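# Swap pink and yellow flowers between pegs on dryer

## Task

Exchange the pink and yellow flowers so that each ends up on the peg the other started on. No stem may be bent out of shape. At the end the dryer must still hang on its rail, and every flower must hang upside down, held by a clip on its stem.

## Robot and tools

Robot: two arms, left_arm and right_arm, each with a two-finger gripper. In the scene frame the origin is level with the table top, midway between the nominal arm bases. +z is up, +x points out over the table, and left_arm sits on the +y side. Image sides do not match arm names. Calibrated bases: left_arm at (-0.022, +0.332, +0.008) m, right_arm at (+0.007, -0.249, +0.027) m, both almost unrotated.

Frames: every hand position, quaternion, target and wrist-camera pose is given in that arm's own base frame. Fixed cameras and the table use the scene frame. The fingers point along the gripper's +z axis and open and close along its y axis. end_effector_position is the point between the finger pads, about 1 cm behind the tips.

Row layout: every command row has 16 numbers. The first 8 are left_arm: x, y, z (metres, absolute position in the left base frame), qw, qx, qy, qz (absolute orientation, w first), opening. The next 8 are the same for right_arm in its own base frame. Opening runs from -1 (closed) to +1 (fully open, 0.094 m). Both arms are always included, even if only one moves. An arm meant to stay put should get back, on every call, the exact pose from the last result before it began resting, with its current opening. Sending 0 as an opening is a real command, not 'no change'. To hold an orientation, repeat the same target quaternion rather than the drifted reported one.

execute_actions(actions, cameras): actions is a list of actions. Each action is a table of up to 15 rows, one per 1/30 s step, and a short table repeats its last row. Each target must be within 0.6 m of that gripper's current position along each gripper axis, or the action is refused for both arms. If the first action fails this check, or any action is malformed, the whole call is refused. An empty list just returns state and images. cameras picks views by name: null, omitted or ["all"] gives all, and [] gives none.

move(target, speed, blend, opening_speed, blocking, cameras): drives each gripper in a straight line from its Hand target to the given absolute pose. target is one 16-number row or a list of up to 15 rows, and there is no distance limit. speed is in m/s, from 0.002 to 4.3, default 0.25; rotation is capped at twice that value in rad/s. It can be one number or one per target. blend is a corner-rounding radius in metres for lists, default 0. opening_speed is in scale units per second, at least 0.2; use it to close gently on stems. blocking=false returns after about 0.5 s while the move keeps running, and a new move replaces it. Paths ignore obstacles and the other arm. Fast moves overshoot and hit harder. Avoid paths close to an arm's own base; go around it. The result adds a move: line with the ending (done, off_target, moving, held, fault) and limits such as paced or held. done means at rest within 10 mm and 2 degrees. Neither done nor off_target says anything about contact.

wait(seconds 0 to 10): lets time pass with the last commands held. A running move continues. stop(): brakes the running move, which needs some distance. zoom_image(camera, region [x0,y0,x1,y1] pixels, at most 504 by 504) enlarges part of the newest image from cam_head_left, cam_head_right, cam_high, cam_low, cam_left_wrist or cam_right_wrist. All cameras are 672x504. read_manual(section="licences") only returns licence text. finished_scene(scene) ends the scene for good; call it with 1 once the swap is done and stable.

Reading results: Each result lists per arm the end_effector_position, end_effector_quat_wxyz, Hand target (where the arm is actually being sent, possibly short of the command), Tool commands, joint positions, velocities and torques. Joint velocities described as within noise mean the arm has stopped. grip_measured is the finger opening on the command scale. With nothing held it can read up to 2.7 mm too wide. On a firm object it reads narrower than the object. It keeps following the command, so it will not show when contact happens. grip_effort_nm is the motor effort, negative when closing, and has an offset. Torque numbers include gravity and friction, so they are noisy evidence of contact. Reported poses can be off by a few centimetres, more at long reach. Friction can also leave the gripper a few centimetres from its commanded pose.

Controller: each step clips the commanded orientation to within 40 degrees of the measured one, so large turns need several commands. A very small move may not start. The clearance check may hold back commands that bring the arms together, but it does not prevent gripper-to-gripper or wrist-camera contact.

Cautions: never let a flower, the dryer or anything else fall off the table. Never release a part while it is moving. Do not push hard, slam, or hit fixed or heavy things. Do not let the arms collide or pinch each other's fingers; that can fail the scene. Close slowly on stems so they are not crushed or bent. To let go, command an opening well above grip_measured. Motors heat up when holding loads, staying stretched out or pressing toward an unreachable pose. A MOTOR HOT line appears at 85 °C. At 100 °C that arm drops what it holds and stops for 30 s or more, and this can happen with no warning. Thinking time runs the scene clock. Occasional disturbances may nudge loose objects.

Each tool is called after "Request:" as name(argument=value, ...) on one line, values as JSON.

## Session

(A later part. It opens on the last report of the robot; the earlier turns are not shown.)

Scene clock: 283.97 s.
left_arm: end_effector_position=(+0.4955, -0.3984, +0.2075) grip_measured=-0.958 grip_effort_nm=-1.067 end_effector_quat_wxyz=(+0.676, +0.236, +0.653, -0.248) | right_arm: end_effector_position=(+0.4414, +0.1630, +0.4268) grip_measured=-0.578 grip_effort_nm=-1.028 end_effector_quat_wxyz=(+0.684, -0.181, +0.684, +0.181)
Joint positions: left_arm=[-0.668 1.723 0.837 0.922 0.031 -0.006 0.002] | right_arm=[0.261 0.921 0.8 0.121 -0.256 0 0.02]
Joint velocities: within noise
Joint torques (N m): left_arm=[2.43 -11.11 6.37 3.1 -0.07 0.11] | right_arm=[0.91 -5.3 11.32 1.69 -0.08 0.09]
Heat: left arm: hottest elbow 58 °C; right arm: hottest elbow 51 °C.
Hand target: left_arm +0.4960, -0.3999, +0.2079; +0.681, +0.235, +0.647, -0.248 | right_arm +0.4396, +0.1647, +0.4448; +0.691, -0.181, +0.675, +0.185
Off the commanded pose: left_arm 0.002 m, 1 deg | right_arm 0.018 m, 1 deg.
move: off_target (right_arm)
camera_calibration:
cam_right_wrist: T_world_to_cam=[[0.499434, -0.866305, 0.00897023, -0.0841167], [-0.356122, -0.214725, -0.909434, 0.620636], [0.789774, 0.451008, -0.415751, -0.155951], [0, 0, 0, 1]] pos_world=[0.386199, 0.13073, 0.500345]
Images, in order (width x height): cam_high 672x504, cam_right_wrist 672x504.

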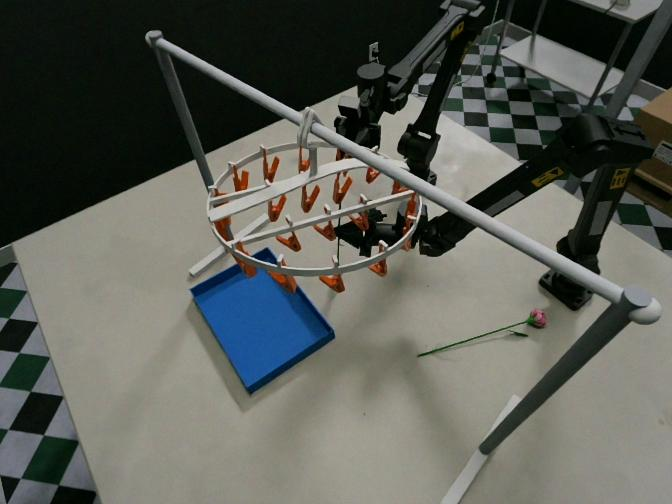

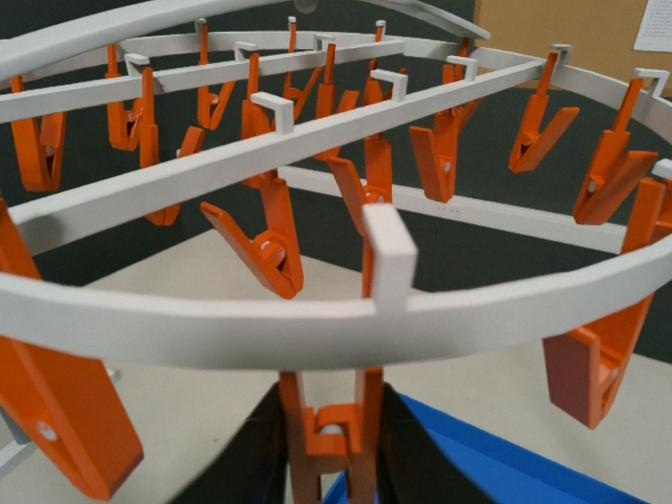

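Request:
move(target=[[0.42,-0.335,0.215,0.6816,0.2354,0.6469,-0.2481,-1,0.440,0.165,0.445,0.6913,-0.1807,0.6746,0.1852,-0.72],[0.36,-0.24,0.215,0.698,0.180,0.668,-0.1865,-1,0.440,0.165,0.445,0.6913,-0.1807,0.6746,0.1852,0.1]], speed=0.15, opening_speed=0.7, cameras=["cam_right_wrist"])

Request:
move(target=[[0.36,-0.24,0.215,0.698,0.180,0.668,-0.1865,-1,0.355,0.118,0.465,0.6913,-0.1807,0.6746,0.1852,0.1],[0.36,-0.24,0.215,0.698,0.180,0.668,-0.1865,-1,0.345,0.26,0.475,0.7071,0,0.7071,0,0.1],[0.36,-0.24,0.215,0.698,0.180,0.668,-0.1865,-1,0.395,0.400,0.475,0.689,0.159,0.689,-0.159,0.1]], speed=[0.12,0.2,0.2], blend=0.02)

Scene clock: 292.20 s.
left_arm: end_effector_position=(+0.3581, -0.2456, +0.2111) grip_measured=-0.958 grip_effort_nm=-1.067 end_effector_quat_wxyz=(+0.694, +0.182, +0.669, -0.194) | right_arm: end_effector_position=(+0.4414, +0.1631, +0.4268) grip_measured=+0.098 grip_effort_nm=0.071 end_effector_quat_wxyz=(+0.683, -0.181, +0.684, +0.181)
Joint positions: left_arm=[-0.641 1.236 0.296 0.978 -0.102 -0.003 0.002] | right_arm=[0.261 0.921 0.8 0.121 -0.257 0 0.052]
Joint velocities: within noise
Joint torques (N m): left_arm=[3.49 -5.89 5.82 1.78 -0.06 0.16] | right_arm=[0.97 -5.07 11.34 1.63 -0.09 0.11]
Heat: left arm: hottest elbow 55 °C; right arm: hottest elbow 51 °C.
Hand target: left_arm +0.3600, -0.2400, +0.2150; +0.698, +0.180, +0.668, -0.186 | right_arm +0.4396, +0.1648, +0.4448; +0.691, -0.181, +0.675, +0.185
Off the commanded pose: left_arm 0.007 m, 1 deg | right_arm 0.018 m, 1 deg.
move: off_target (right_arm); target 2's new opening was sent with right_arm's hand 0.018 m and 1 deg from that target
camera_calibration:
cam_right_wrist: T_world_to_cam=[[0.499767, -0.866114, 0.0089435, -0.0842564], [-0.356061, -0.214846, -0.909429, 0.620626], [0.789591, 0.451318, -0.415762, -0.155916], [0, 0, 0, 1]] pos_world=[0.386199, 0.130731, 0.500345]
Images, in order (width x height): cam_right_wrist 672x504.

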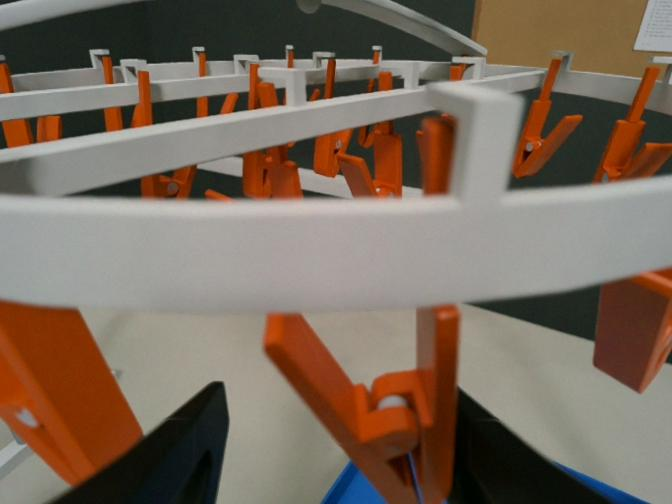

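Scene clock: 296.27 s.
left_arm: end_effector_position=(+0.3581, -0.2456, +0.2111) grip_measured=-0.958 grip_effort_nm=-1.067 end_effector_quat_wxyz=(+0.694, +0.183, +0.669, -0.194) | right_arm: end_effector_position=(+0.3943, +0.3907, +0.4523) grip_measured=+0.099 grip_effort_nm=0.071 end_effector_quat_wxyz=(+0.685, +0.145, +0.692, -0.176)
Joint positions: left_arm=[-0.641 1.236 0.296 0.978 -0.102 -0.002 0.002] | right_arm=[1.1 1.526 1.379 0.101 1.559 0 0.052]
Joint velocities: within noise
Joint torques (N m): left_arm=[3.37 -5.83 5.81 1.8 -0.06 0.16] | right_arm=[1.26 -14.62 13.18 1.58 0.16 -0.02]
Heat: left arm: hottest elbow 54 °C; right arm: hottest elbow 52 °C.
Hand target: left_arm +0.3600, -0.2401, +0.2149; +0.698, +0.180, +0.668, -0.186 | right_arm +0.3941, +0.3988, +0.4744; +0.689, +0.159, +0.689, -0.159
Off the commanded pose: left_arm 0.007 m, 1 deg | right_arm 0.025 m, 3 deg.
move: off_target (right_arm)
camera_calibration:
cam_left_wrist: T_world_to_cam=[[-0.508287, -0.861157, -0.00727334, -0.0280417], [-0.329403, 0.202216, -0.922281, 0.400158], [0.7957, -0.466388, -0.386451, -0.225465], [0, 0, 0, 1]] pos_world=[0.296962, -0.210221, 0.281723]
cam_right_wrist: T_world_to_cam=[[-0.436454, -0.898067, 0.0546321, 0.497096], [-0.396146, 0.137296, -0.907865, 0.553516], [0.807822, -0.417883, -0.415689, 0.121578], [0, 0, 0, 1]] pos_world=[0.338019, 0.421235, 0.525899]

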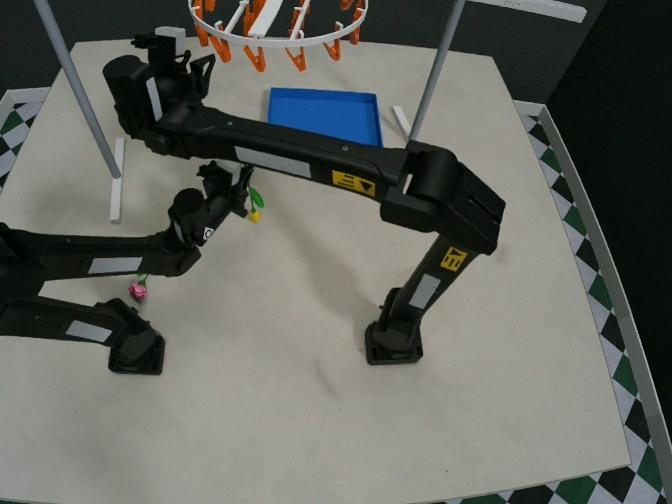

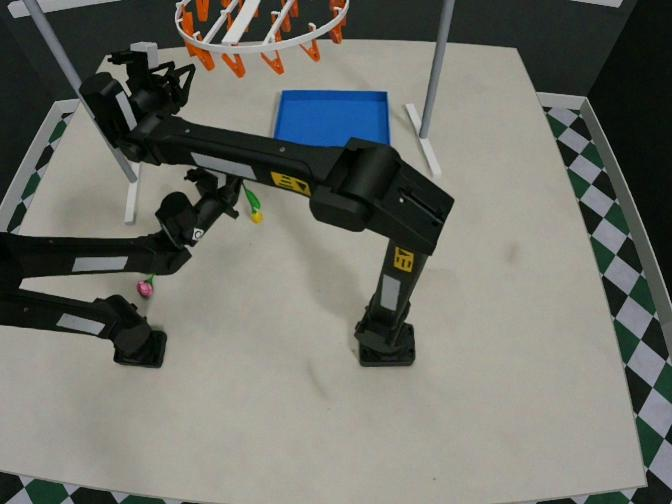

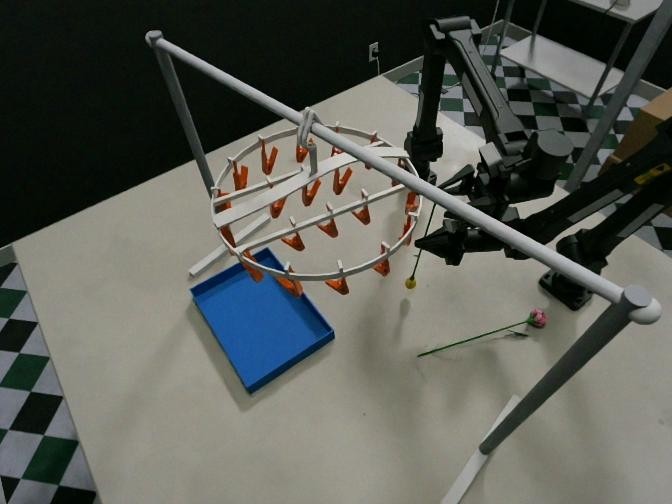

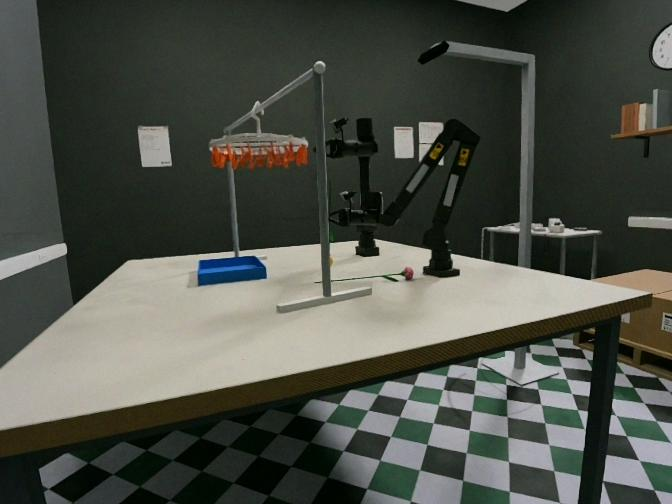

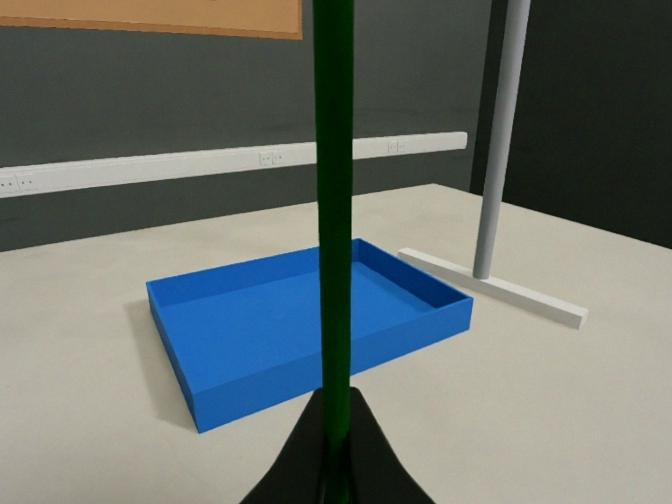

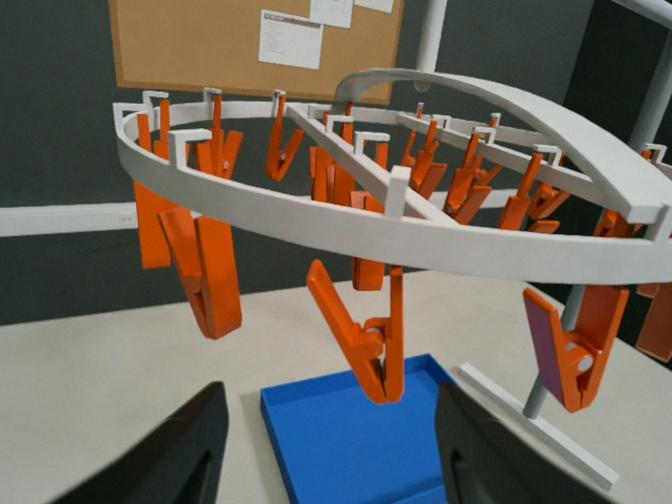

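Request:
move(target=[0.36,-0.24,0.215,0.698,0.180,0.668,-0.1865,-1,0.425,0.375,0.47,0.689,0.159,0.689,-0.159,0.1], cameras=["cam_right_wrist","cam_high"])

Scene clock: 313.83 s.
left_arm: end_effector_position=(+0.3581, -0.2456, +0.2113) grip_measured=-0.958 grip_effort_nm=-1.067 end_effector_quat_wxyz=(+0.694, +0.182, +0.669, -0.194) | right_arm: end_effector_position=(+0.4236, +0.3754, +0.4518) grip_measured=+0.099 grip_effort_nm=0.071 end_effector_quat_wxyz=(+0.684, +0.144, +0.694, -0.174)
Joint positions: left_arm=[-0.641 1.236 0.296 0.978 -0.102 -0.002 0.002] | right_arm=[1.038 1.526 1.379 0.101 1.491 0 0.052]
Joint velocities: within noise
Joint torques (N m): left_arm=[3.43 -5.89 5.81 1.78 -0.05 0.16] | right_arm=[0.5 -16.09 11.03 1.78 -0.04 0.05]
Heat: left arm: hottest elbow 50 °C; right arm: hottest elbow 57 °C.
Hand target: left_arm +0.3599, -0.2401, +0.2151; +0.698, +0.180, +0.668, -0.187 | right_arm +0.4246, +0.3744, +0.4697; +0.689, +0.159, +0.689, -0.159
Off the commanded pose: left_arm 0.007 m, 1 deg | right_arm 0.018 m, 3 deg.
move: off_target (right_arm)
camera_calibration:
cam_right_wrist: T_world_to_cam=[[-0.432259, -0.900099, 0.0545347, 0.495367], [-0.399161, 0.136761, -0.906624, 0.567601], [0.808593, -0.413665, -0.418401, 0.0906085], [0, 0, 0, 1]] pos_world=[0.367426, 0.405735, 0.525497]
Images, in order (width x height): cam_high 672x504, cam_right_wrist 672x504.

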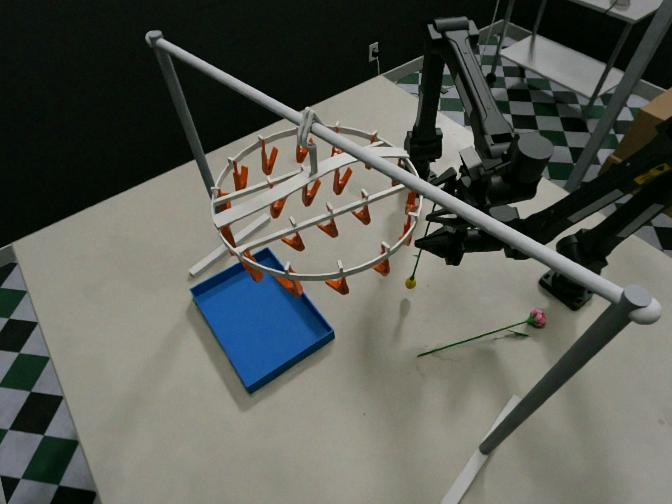

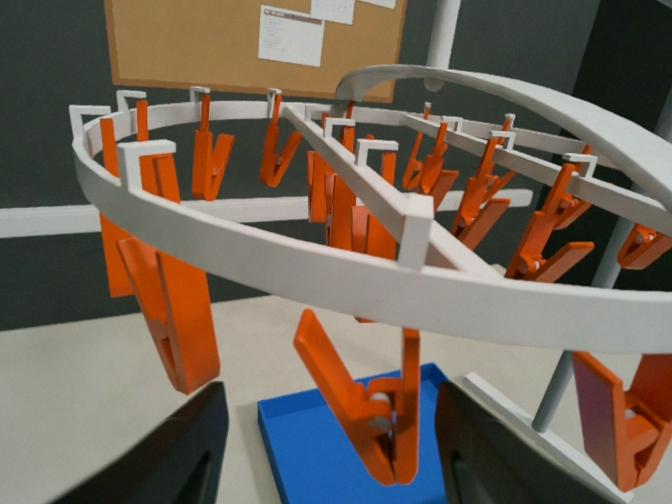

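Request:
move(target=[0.36,-0.24,0.215,0.698,0.180,0.668,-0.1865,-1,0.446,0.358,0.453,0.689,0.159,0.689,-0.159,0.1], speed=0.12, cameras=["cam_right_wrist"])

Scene clock: 319.20 s.
left_arm: end_effector_position=(+0.3581, -0.2456, +0.2113) grip_measured=-0.958 grip_effort_nm=-1.062 end_effector_quat_wxyz=(+0.694, +0.182, +0.669, -0.194) | right_arm: end_effector_position=(+0.4454, +0.3625, +0.4539) grip_measured=+0.099 grip_effort_nm=0.071 end_effector_quat_wxyz=(+0.687, +0.152, +0.692, -0.164)
Joint positions: left_arm=[-0.641 1.236 0.296 0.978 -0.102 -0.002 0.002] | right_arm=[0.989 1.526 1.379 0.128 1.44 0 0.052]
Joint velocities: within noise
Joint torques (N m): left_arm=[3.37 -5.77 5.82 1.78 -0.06 0.16] | right_arm=[0.15 -16.44 7.9 2.03 -0.05 0.14]
Heat: left arm: hottest elbow 49 °C; right arm: hottest elbow 57 °C.
Hand target: left_arm +0.3599, -0.2401, +0.2151; +0.698, +0.180, +0.668, -0.187 | right_arm +0.4460, +0.3580, +0.4530; +0.689, +0.159, +0.689, -0.159
Off the commanded pose: left_arm 0.007 m, 1 deg | right_arm 0.005 m, 1 deg.
move: done
camera_calibration:
cam_right_wrist: T_world_to_cam=[[-0.430088, -0.902359, 0.0277892, 0.504982], [-0.388095, 0.157009, -0.908147, 0.568503], [0.815111, -0.401368, -0.417729, 0.0608395], [0, 0, 0, 1]] pos_world=[0.388229, 0.390834, 0.527666]
Images, in order (width x height): cam_right_wrist 672x504.

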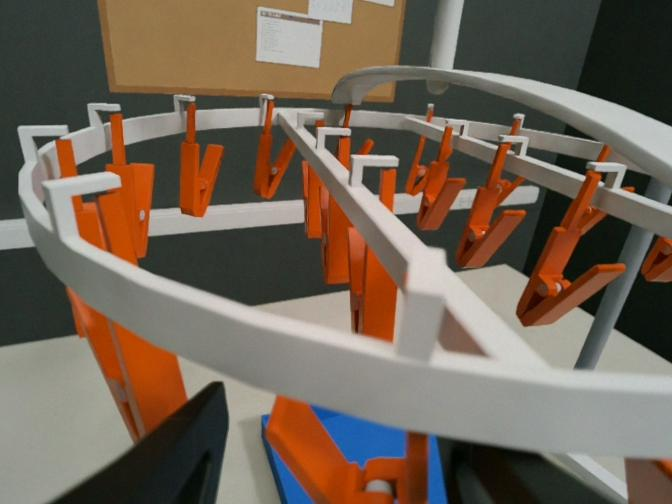

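Request:
move(target=[0.36,-0.24,0.215,0.698,0.180,0.668,-0.1865,-1,0.453,0.353,0.437,0.689,0.159,0.689,-0.159,0.1], speed=0.1, cameras=["cam_right_wrist"])

Scene clock: 323.60 s.
left_arm: end_effector_position=(+0.3581, -0.2456, +0.2113) grip_measured=-0.958 grip_effort_nm=-1.062 end_effector_quat_wxyz=(+0.694, +0.182, +0.669, -0.194) | right_arm: end_effector_position=(+0.4501, +0.3574, +0.4404) grip_measured=+0.099 grip_effort_nm=0.066 end_effector_quat_wxyz=(+0.688, +0.153, +0.691, -0.161)
Joint positions: left_arm=[-0.641 1.236 0.296 0.978 -0.102 -0.002 0.002] | right_arm=[0.976 1.526 1.342 0.169 1.423 0.002 0.052]
Joint velocities: within noise
Joint torques (N m): left_arm=[3.37 -5.83 5.82 1.78 -0.05 0.15] | right_arm=[-0.15 -15.33 8.01 2.21 -0.04 0.11]
Heat: left arm: hottest elbow 49 °C; right arm: hottest elbow 56 °C.
Hand target: left_arm +0.3599, -0.2401, +0.2151; +0.698, +0.180, +0.668, -0.187 | right_arm +0.4530, +0.3530, +0.4371; +0.688, +0.159, +0.690, -0.159
Off the commanded pose: left_arm 0.007 m, 1 deg | right_arm 0.006 m, 1 deg.
move: done
camera_calibration:
cam_right_wrist: T_world_to_cam=[[-0.427039, -0.903982, 0.021319, 0.504822], [-0.385818, 0.160835, -0.908447, 0.556498], [0.817791, -0.396168, -0.417455, 0.0461637], [0, 0, 0, 1]] pos_world=[0.392533, 0.385134, 0.514059]
Images, in order (width x height): cam_right_wrist 672x504.

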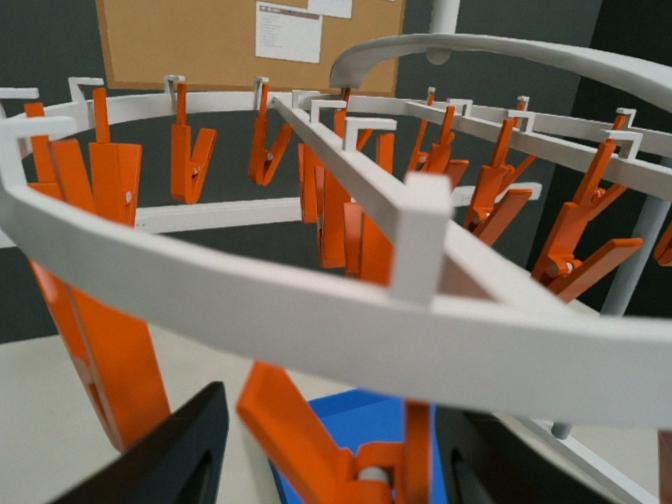

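Request:
move(target=[0.36,-0.24,0.215,0.698,0.180,0.668,-0.1865,-1,0.459,0.349,0.427,0.689,0.159,0.689,-0.159,0.1], speed=0.1, cameras=["cam_right_wrist"])

Request:
move(target=[0.36,-0.24,0.215,0.698,0.180,0.668,-0.1865,-1,0.459,0.349,0.427,0.689,0.159,0.689,-0.159,-0.72], opening_speed=0.4, cameras=["cam_right_wrist","cam_high"])

Scene clock: 327.50 s.
left_arm: end_effector_position=(+0.3581, -0.2456, +0.2113) grip_measured=-0.958 grip_effort_nm=-1.067 end_effector_quat_wxyz=(+0.694, +0.182, +0.669, -0.194) | right_arm: end_effector_position=(+0.4551, +0.3520, +0.4332) grip_measured=+0.099 grip_effort_nm=0.071 end_effector_quat_wxyz=(+0.689, +0.155, +0.690, -0.158)
Joint positions: left_arm=[-0.641 1.236 0.296 0.978 -0.102 -0.002 0.002] | right_arm=[0.962 1.526 1.321 0.198 1.409 0.002 0.052]
Joint velocities: within noise
Joint torques (N m): left_arm=[3.37 -5.83 5.81 1.78 -0.06 0.16] | right_arm=[-0.15 -14.86 8.02 2.14 -0.07 0.09]
Heat: left arm: hottest elbow 48 °C; right arm: hottest elbow 55 °C.
Hand target: left_arm +0.3599, -0.2401, +0.2151; +0.698, +0.180, +0.668, -0.187 | right_arm +0.4590, +0.3489, +0.4269; +0.688, +0.159, +0.689, -0.159
Off the commanded pose: left_arm 0.007 m, 1 deg | right_arm 0.008 m, 0 deg.
move: done
camera_calibration:
cam_right_wrist: T_world_to_cam=[[-0.427151, -0.904075, 0.0137766, 0.505642], [-0.381991, 0.166629, -0.90902, 0.549269], [0.819527, -0.393552, -0.416525, 0.0348598], [0, 0, 0, 1]] pos_world=[0.397233, 0.379334, 0.50685]
Images, in order (width x height): cam_right_wrist 672x504.

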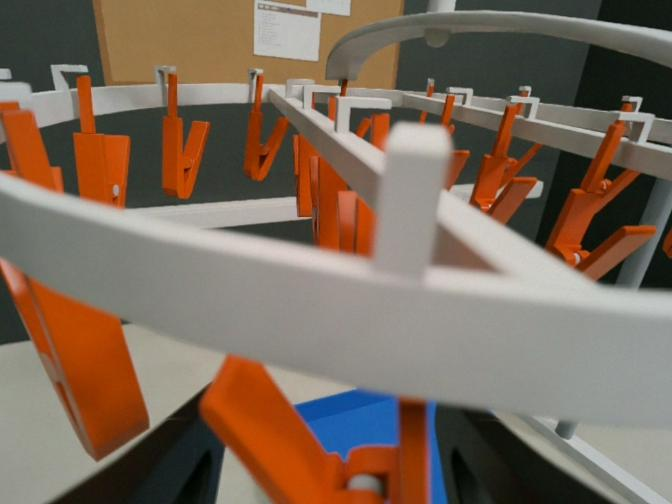

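Scene clock: 329.77 s.
left_arm: end_effector_position=(+0.3581, -0.2456, +0.2113) grip_measured=-0.958 grip_effort_nm=-1.067 end_effector_quat_wxyz=(+0.694, +0.182, +0.669, -0.194) | right_arm: end_effector_position=(+0.4551, +0.3521, +0.4336) grip_measured=-0.584 grip_effort_nm=-1.023 end_effector_quat_wxyz=(+0.689, +0.156, +0.690, -0.157)
Joint positions: left_arm=[-0.641 1.236 0.296 0.978 -0.102 -0.002 0.002] | right_arm=[0.962 1.526 1.321 0.202 1.409 0.002 0.02]
Joint velocities: within noise
Joint torques (N m): left_arm=[3.37 -5.83 5.83 1.78 -0.05 0.16] | right_arm=[-0.03 -14.92 7.97 2.04 -0.05 0.07]
Heat: left arm: hottest elbow 48 °C; right arm: hottest elbow 55 °C.
Hand target: left_arm +0.3599, -0.2401, +0.2151; +0.698, +0.180, +0.668, -0.187 | right_arm +0.4590, +0.3489, +0.4269; +0.689, +0.159, +0.689, -0.159
Off the commanded pose: left_arm 0.007 m, 1 deg | right_arm 0.008 m, 0 deg.
move: done
camera_calibration:
cam_right_wrist: T_world_to_cam=[[-0.426759, -0.90431, 0.00998247, 0.507271], [-0.380081, 0.169329, -0.909322, 0.547995], [0.820618, -0.391856, -0.415974, 0.0336718], [0, 0, 0, 1]] pos_world=[0.397134, 0.379133, 0.507246]
Images, in order (width x height): cam_high 672x504, cam_right_wrist 672x504.

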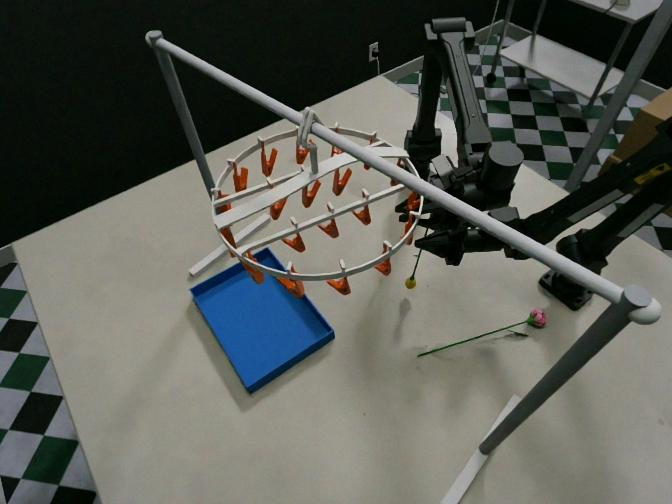

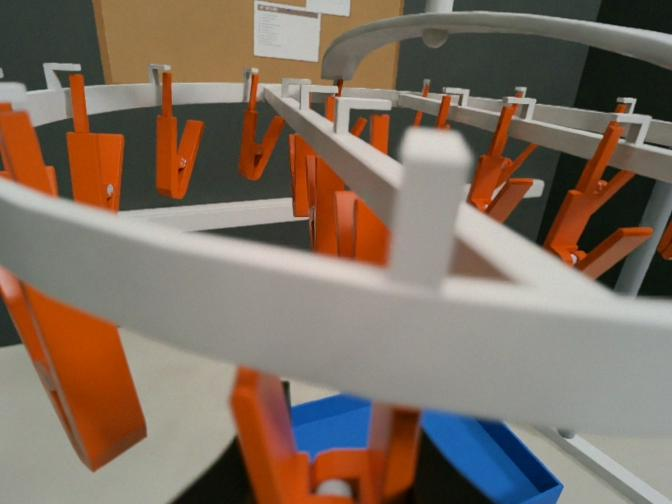

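Request:
move(target=[[0.445,-0.19,0.235,0.698,0.180,0.668,-0.1865,-1,0.459,0.349,0.427,0.689,0.159,0.689,-0.159,-0.72],[0.494,-0.212,0.245,0.698,0.180,0.668,-0.1865,-1,0.459,0.349,0.427,0.689,0.159,0.689,-0.159,-0.72]], speed=0.15, blend=0.02, cameras=["cam_right_wrist","cam_high","cam_low","cam_left_wrist"])

Request:
zoom_image(camera="cam_right_wrist", region=[220, 354, 430, 504])

Request:
zoom_image(camera="cam_high", region=[340, 180, 460, 300])

Scene clock: 336.30 s.
left_arm: end_effector_position=(+0.4778, -0.2069, +0.2281) grip_measured=-0.958 grip_effort_nm=-1.057 end_effector_quat_wxyz=(+0.687, +0.183, +0.678, -0.185) | right_arm: end_effector_position=(+0.4551, +0.3521, +0.4337) grip_measured=-0.585 grip_effort_nm=-1.038 end_effector_quat_wxyz=(+0.689, +0.157, +0.690, -0.157)
Joint positions: left_arm=[-0.348 1.405 0.541 0.878 0.179 -0.002 0.002] | right_arm=[0.962 1.526 1.321 0.202 1.409 0.002 0.019]
Joint velocities: within noise
Joint torques (N m): left_arm=[2.73 -6.71 9.88 1.8 -0.03 0.02] | right_arm=[-0.26 -14.68 7.9 2.06 -0.05 0.06]
Heat: left arm: hottest elbow 48 °C; right arm: hottest elbow 53 °C.
Hand target: left_arm +0.4927, -0.2114, +0.2450; +0.698, +0.180, +0.668, -0.186 | right_arm +0.4590, +0.3489, +0.4269; +0.689, +0.159, +0.689, -0.159
Off the commanded pose: left_arm 0.024 m, 2 deg | right_arm 0.008 m, 0 deg.
move: off_target (left_arm)
camera_calibration:
cam_left_wrist: T_world_to_cam=[[-0.498157, -0.866977, -0.0138035, 0.0616963], [-0.347619, 0.214272, -0.912825, 0.456516], [0.794356, -0.449931, -0.408119, -0.287191], [0, 0, 0, 1]] pos_world=[0.417559, -0.173545, 0.300363]
cam_right_wrist: T_world_to_cam=[[-0.42685, -0.904275, 0.00924164, 0.507536], [-0.379691, 0.169934, -0.909372, 0.547705], [0.820752, -0.391674, -0.415882, 0.0335871], [0, 0, 0, 1]] pos_world=[0.397034, 0.379033, 0.507346]
Images, in order (width x height): cam_high 672x504, cam_low 672x504, cam_left_wrist 672x504, cam_right_wrist 672x504.

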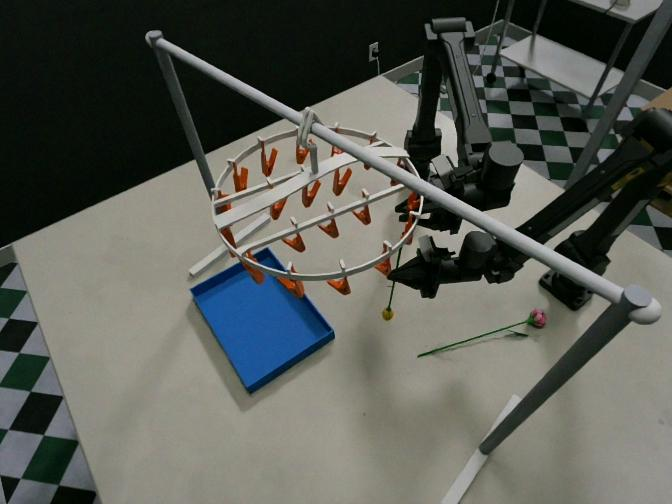

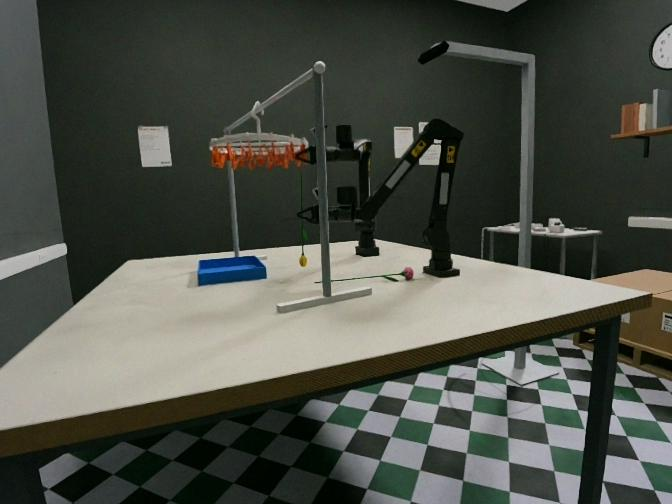

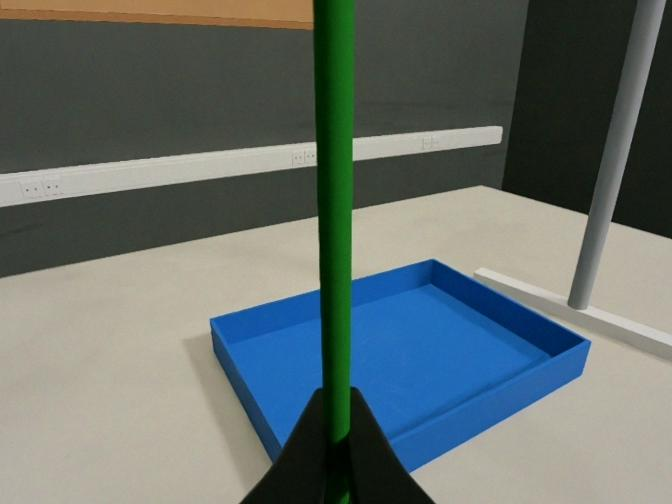

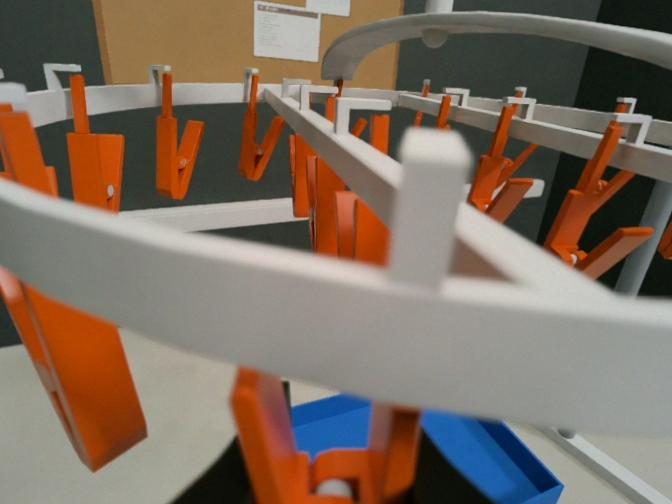

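Scaled by 2.400 from the camera's 672x504 image, which has a finer 960x720 frame.

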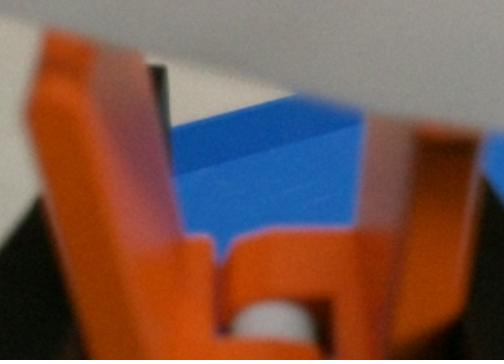

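Scaled by 4.200 from the camera's 672x504 image, which has a finer 960x720 frame.

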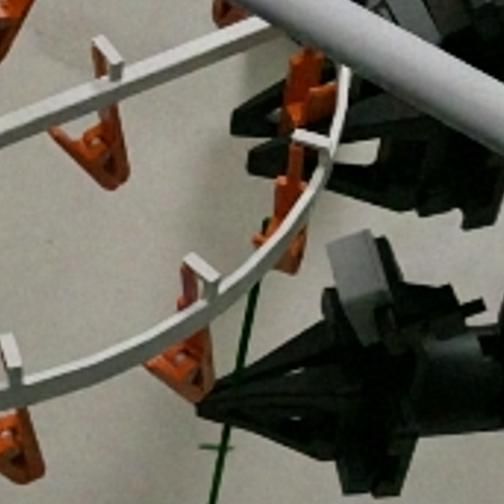

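Request:
move(target=[0.504,-0.217,0.262,0.698,0.180,0.668,-0.1865,-1,0.459,0.349,0.427,0.689,0.159,0.689,-0.159,-0.72], speed=0.1, cameras=["cam_right_wrist","cam_high"])

Request:
zoom_image(camera="cam_right_wrist", region=[220, 354, 430, 504])

Request:
zoom_image(camera="cam_high", region=[340, 180, 460, 300])

Scene clock: 352.83 s.
left_arm: end_effector_position=(+0.4902, -0.2110, +0.2354) grip_measured=-0.958 grip_effort_nm=-1.062 end_effector_quat_wxyz=(+0.682, +0.183, +0.684, -0.184) | right_arm: end_effector_position=(+0.4551, +0.3521, +0.4337) grip_measured=-0.585 grip_effort_nm=-1.033 end_effector_quat_wxyz=(+0.689, +0.157, +0.690, -0.157)
Joint positions: left_arm=[-0.348 1.405 0.586 0.815 0.176 -0.002 0.002] | right_arm=[0.962 1.526 1.321 0.202 1.409 0.002 0.019]
Joint velocities: within noise
Joint torques (N m): left_arm=[2.43 -8.35 10.24 1.76 -0.06 0.01] | right_arm=[-0.21 -15.09 7.92 2.02 -0.06 0.06]
Heat: left arm: hottest elbow 49 °C; right arm: hottest elbow 50 °C.
Hand target: left_arm +0.5024, -0.2163, +0.2622; +0.698, +0.180, +0.668, -0.187 | right_arm +0.4590, +0.3489, +0.4269; +0.689, +0.159, +0.689, -0.159
Off the commanded pose: left_arm 0.031 m, 3 deg | right_arm 0.008 m, 0 deg.
move: off_target (left_arm)
camera_calibration:
cam_right_wrist: T_world_to_cam=[[-0.42685, -0.904275, 0.00924164, 0.507536], [-0.379691, 0.169934, -0.909372, 0.547705], [0.820752, -0.391674, -0.415882, 0.0335871], [0, 0, 0, 1]] pos_world=[0.397034, 0.379033, 0.507346]
Images, in order (width x height): cam_high 672x504, cam_right_wrist 672x504.

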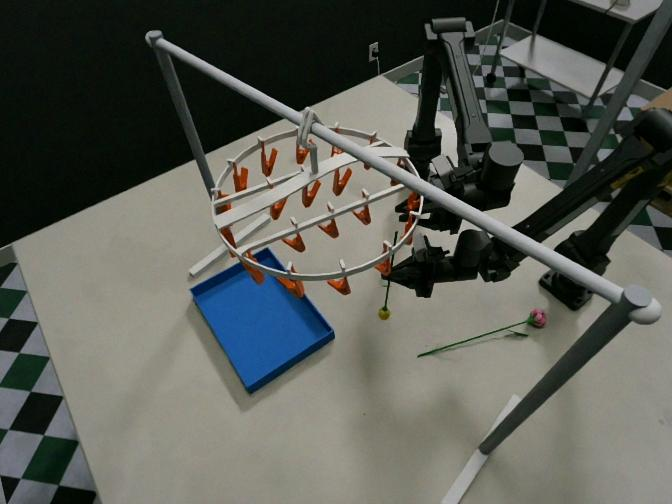

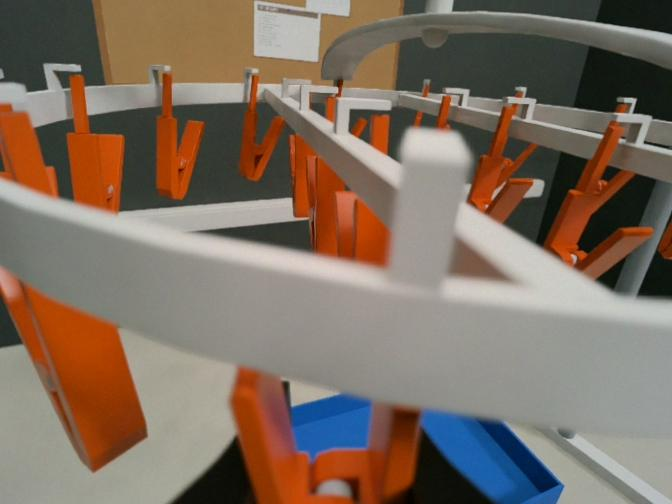

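Scaled by 2.400 from the camera's 672x504 image, which has a finer 960x720 frame.

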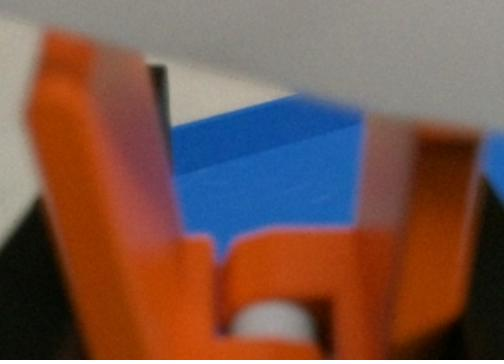

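Scaled by 4.200 from the camera's 672x504 image, which has a finer 960x720 frame.

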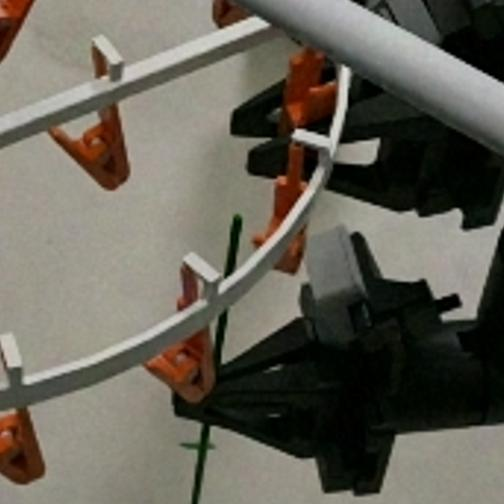

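Request:
wait(seconds=0)

Request:
zoom_image(camera="cam_high", region=[380, 170, 460, 230])

Request:
zoom_image(camera="cam_low", region=[280, 120, 380, 240])

Request:
zoom_image(camera="cam_right_wrist", region=[150, 250, 500, 504])

Scene clock: 371.83 s.
left_arm: end_effector_position=(+0.4902, -0.2109, +0.2354) grip_measured=-0.958 grip_effort_nm=-1.062 end_effector_quat_wxyz=(+0.682, +0.183, +0.684, -0.184) | right_arm: end_effector_position=(+0.4551, +0.3521, +0.4337) grip_measured=-0.585 grip_effort_nm=-1.033 end_effector_quat_wxyz=(+0.689, +0.157, +0.690, -0.157)
Joint positions: left_arm=[-0.348 1.405 0.586 0.815 0.176 -0.002 0.002] | right_arm=[0.962 1.526 1.321 0.202 1.409 0.002 0.019]
Joint velocities: within noise
Joint torques (N m): left_arm=[2.37 -8.29 10.24 1.8 -0.06 0.02] | right_arm=[-0.03 -14.92 7.92 2.13 -0.05 0.07]
Heat: left arm: hottest elbow 50 °C; right arm: hottest elbow 48 °C.
Hand target: left_arm +0.5024, -0.2163, +0.2623; +0.698, +0.180, +0.668, -0.186 | right_arm +0.4590, +0.3489, +0.4269; +0.689, +0.159, +0.689, -0.159
Tool commands: left_gripper/opening=-1.0 right_gripper/opening=-0.72
Off the commanded pose: left_arm 0.031 m, 3 deg | right_arm 0.008 m, 0 deg.
camera_calibration:
cam_left_wrist: T_world_to_cam=[[-0.496072, -0.868215, -0.0107624, 0.0624864], [-0.363204, 0.21875, -0.905666, 0.475201], [0.788667, -0.445366, -0.423855, -0.288418], [0, 0, 0, 1]] pos_world=[0.431059, -0.178151, 0.308799]
cam_right_wrist: T_world_to_cam=[[-0.42685, -0.904275, 0.00924164, 0.507536], [-0.379691, 0.169934, -0.909372, 0.547705], [0.820752, -0.391674, -0.415882, 0.0335871], [0, 0, 0, 1]] pos_world=[0.397034, 0.379033, 0.507346]

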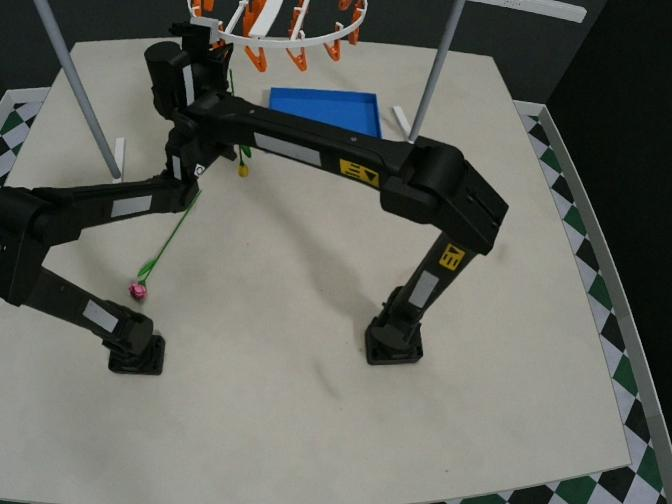

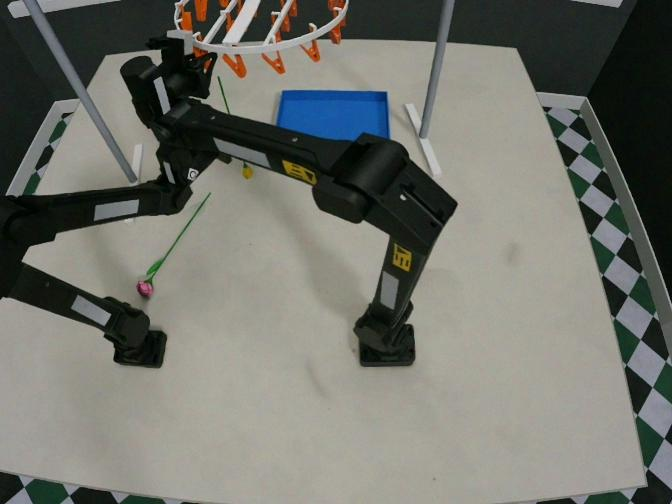

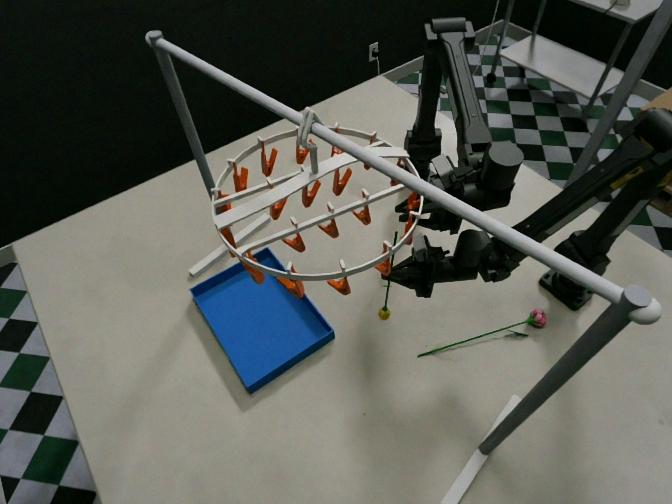

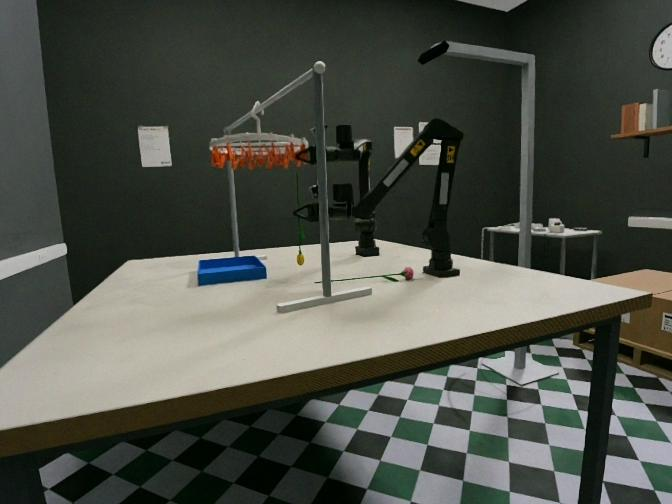

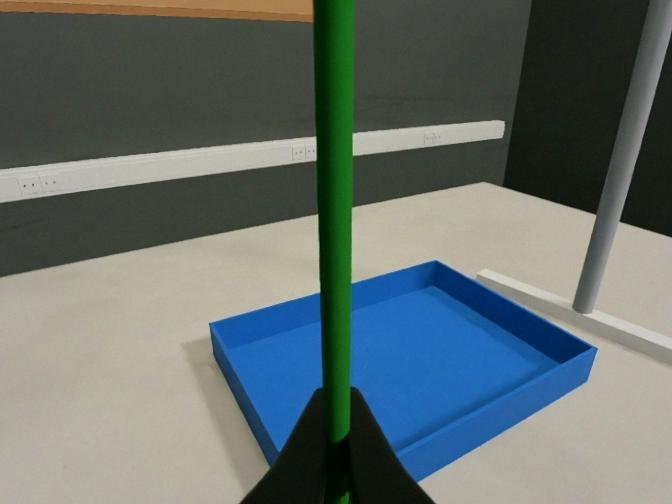

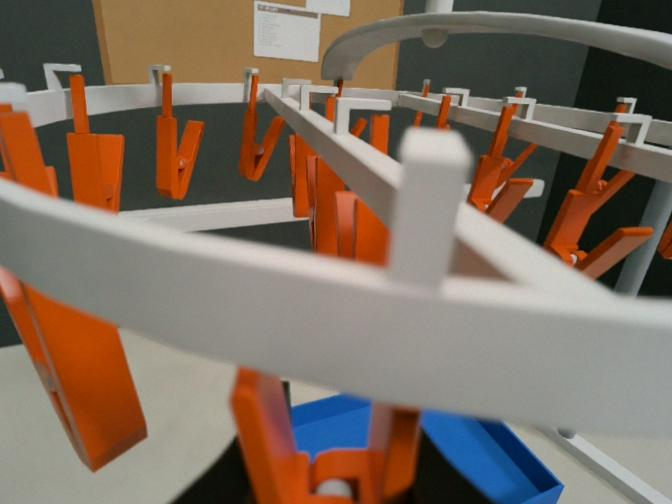

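Scaled by 6.300 from the camera's 672x504 image, which has a finer 960x720 frame.

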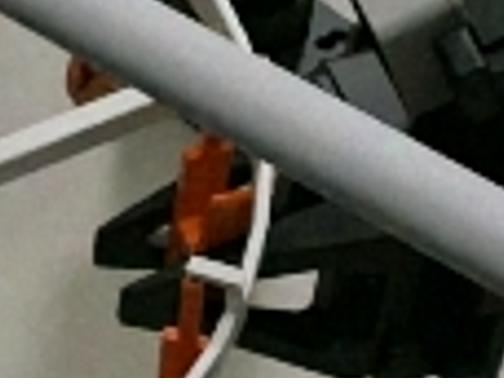

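Scaled by 4.200 from the camera's 672x504 image, which has a finer 960x720 frame.

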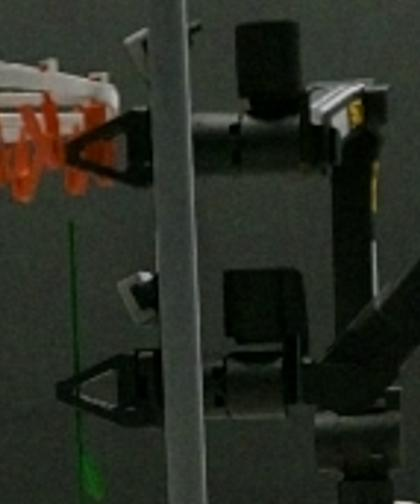

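Scaled by 1.440 from the camera's 672x504 image, which has a finer 960x720 frame.

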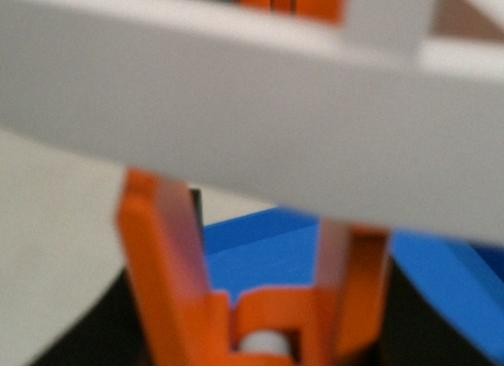

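Request:
move(target=[0.504,-0.217,0.262,0.698,0.180,0.668,-0.1865,-1,0.459,0.349,0.427,0.689,0.159,0.689,-0.159,0.1], opening_speed=0.6, cameras=[])

Request:
move(target=[0.504,-0.217,0.262,0.698,0.180,0.668,-0.1865,-1,0.433,0.360,0.429,0.689,0.159,0.689,-0.159,0.1], speed=0.1, cameras=["cam_right_wrist","cam_high"])

Request:
zoom_image(camera="cam_high", region=[380, 170, 460, 230])

Scene clock: 376.83 s.
left_arm: end_effector_position=(+0.4902, -0.2109, +0.2354) grip_measured=-0.958 grip_effort_nm=-1.072 end_effector_quat_wxyz=(+0.682, +0.183, +0.684, -0.184) | right_arm: end_effector_position=(+0.4551, +0.3522, +0.4337) grip_measured=+0.098 grip_effort_nm=0.071 end_effector_quat_wxyz=(+0.689, +0.156, +0.690, -0.157)
Joint positions: left_arm=[-0.348 1.405 0.586 0.815 0.176 -0.002 0.002] | right_arm=[0.962 1.526 1.321 0.202 1.409 0.002 0.052]
Joint velocities: within noise
Joint torques (N m): left_arm=[2.43 -8.29 10.24 1.78 -0.06 0.01] | right_arm=[-0.21 -14.92 7.95 2.09 -0.04 0.08]
Heat: left arm: hottest elbow 50 °C; right arm: hottest elbow 47 °C.
Hand target: left_arm +0.5024, -0.2163, +0.2623; +0.698, +0.180, +0.668, -0.186 | right_arm +0.4590, +0.3489, +0.4269; +0.689, +0.159, +0.689, -0.159
Off the commanded pose: left_arm 0.031 m, 3 deg | right_arm 0.008 m, 0 deg.
move: off_target (left_arm)
No camera images: "cameras" was empty.

Scene clock: 377.77 s.
left_arm: end_effector_position=(+0.4902, -0.2109, +0.2354) grip_measured=-0.958 grip_effort_nm=-1.067 end_effector_quat_wxyz=(+0.682, +0.183, +0.684, -0.184) | right_arm: end_effector_position=(+0.4372, +0.3609, +0.4284) grip_measured=+0.099 grip_effort_nm=0.071 end_effector_quat_wxyz=(+0.687, +0.156, +0.690, -0.164)
Joint positions: left_arm=[-0.348 1.405 0.586 0.815 0.176 -0.002 0.002] | right_arm=[1.001 1.526 1.31 0.202 1.458 0.002 0.052]
Joint velocities: within noise
Joint torques (N m): left_arm=[2.32 -8.29 10.24 1.81 -0.06 0.01] | right_arm=[1.26 -16.21 7.92 1.87 0.11 0.07]
Heat: left arm: hottest elbow 50 °C; right arm: hottest elbow 47 °C.
Hand target: left_arm +0.5024, -0.2163, +0.2623; +0.698, +0.180, +0.668, -0.186 | right_arm +0.4331, +0.3600, +0.4290; +0.689, +0.159, +0.689, -0.159
Off the commanded pose: left_arm 0.031 m, 3 deg | right_arm 0.004 m, 1 deg.
move: off_target (left_arm)
camera_calibration:
cam_right_wrist: T_world_to_cam=[[-0.436023, -0.8997, 0.0205992, 0.505371], [-0.383432, 0.165018, -0.908708, 0.537645], [0.814165, -0.404115, -0.416925, 0.0573391], [0, 0, 0, 1]] pos_world=[0.37982, 0.389133, 0.502058]
Images, in order (width x height): cam_high 672x504, cam_right_wrist 672x504.

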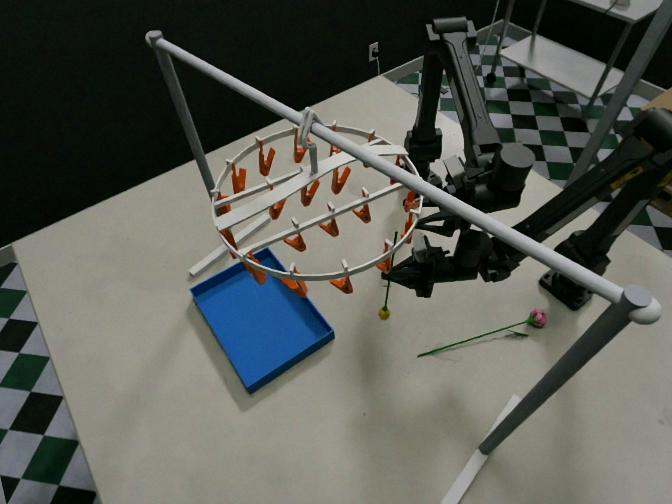

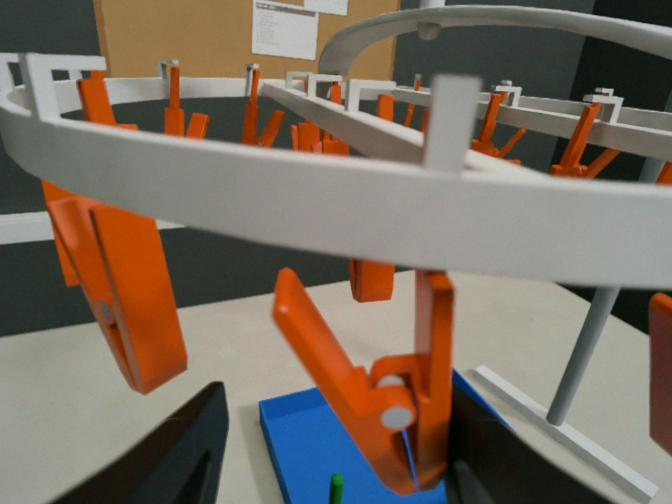

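Scaled by 6.300 from the camera's 672x504 image, which has a finer 960x720 frame.

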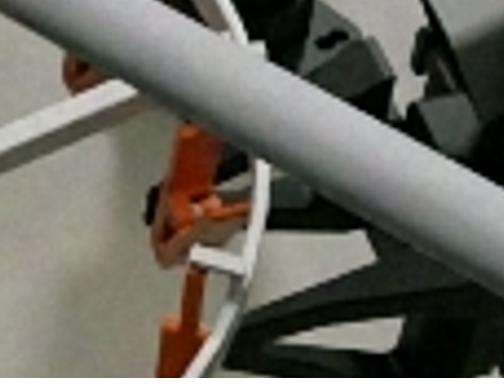

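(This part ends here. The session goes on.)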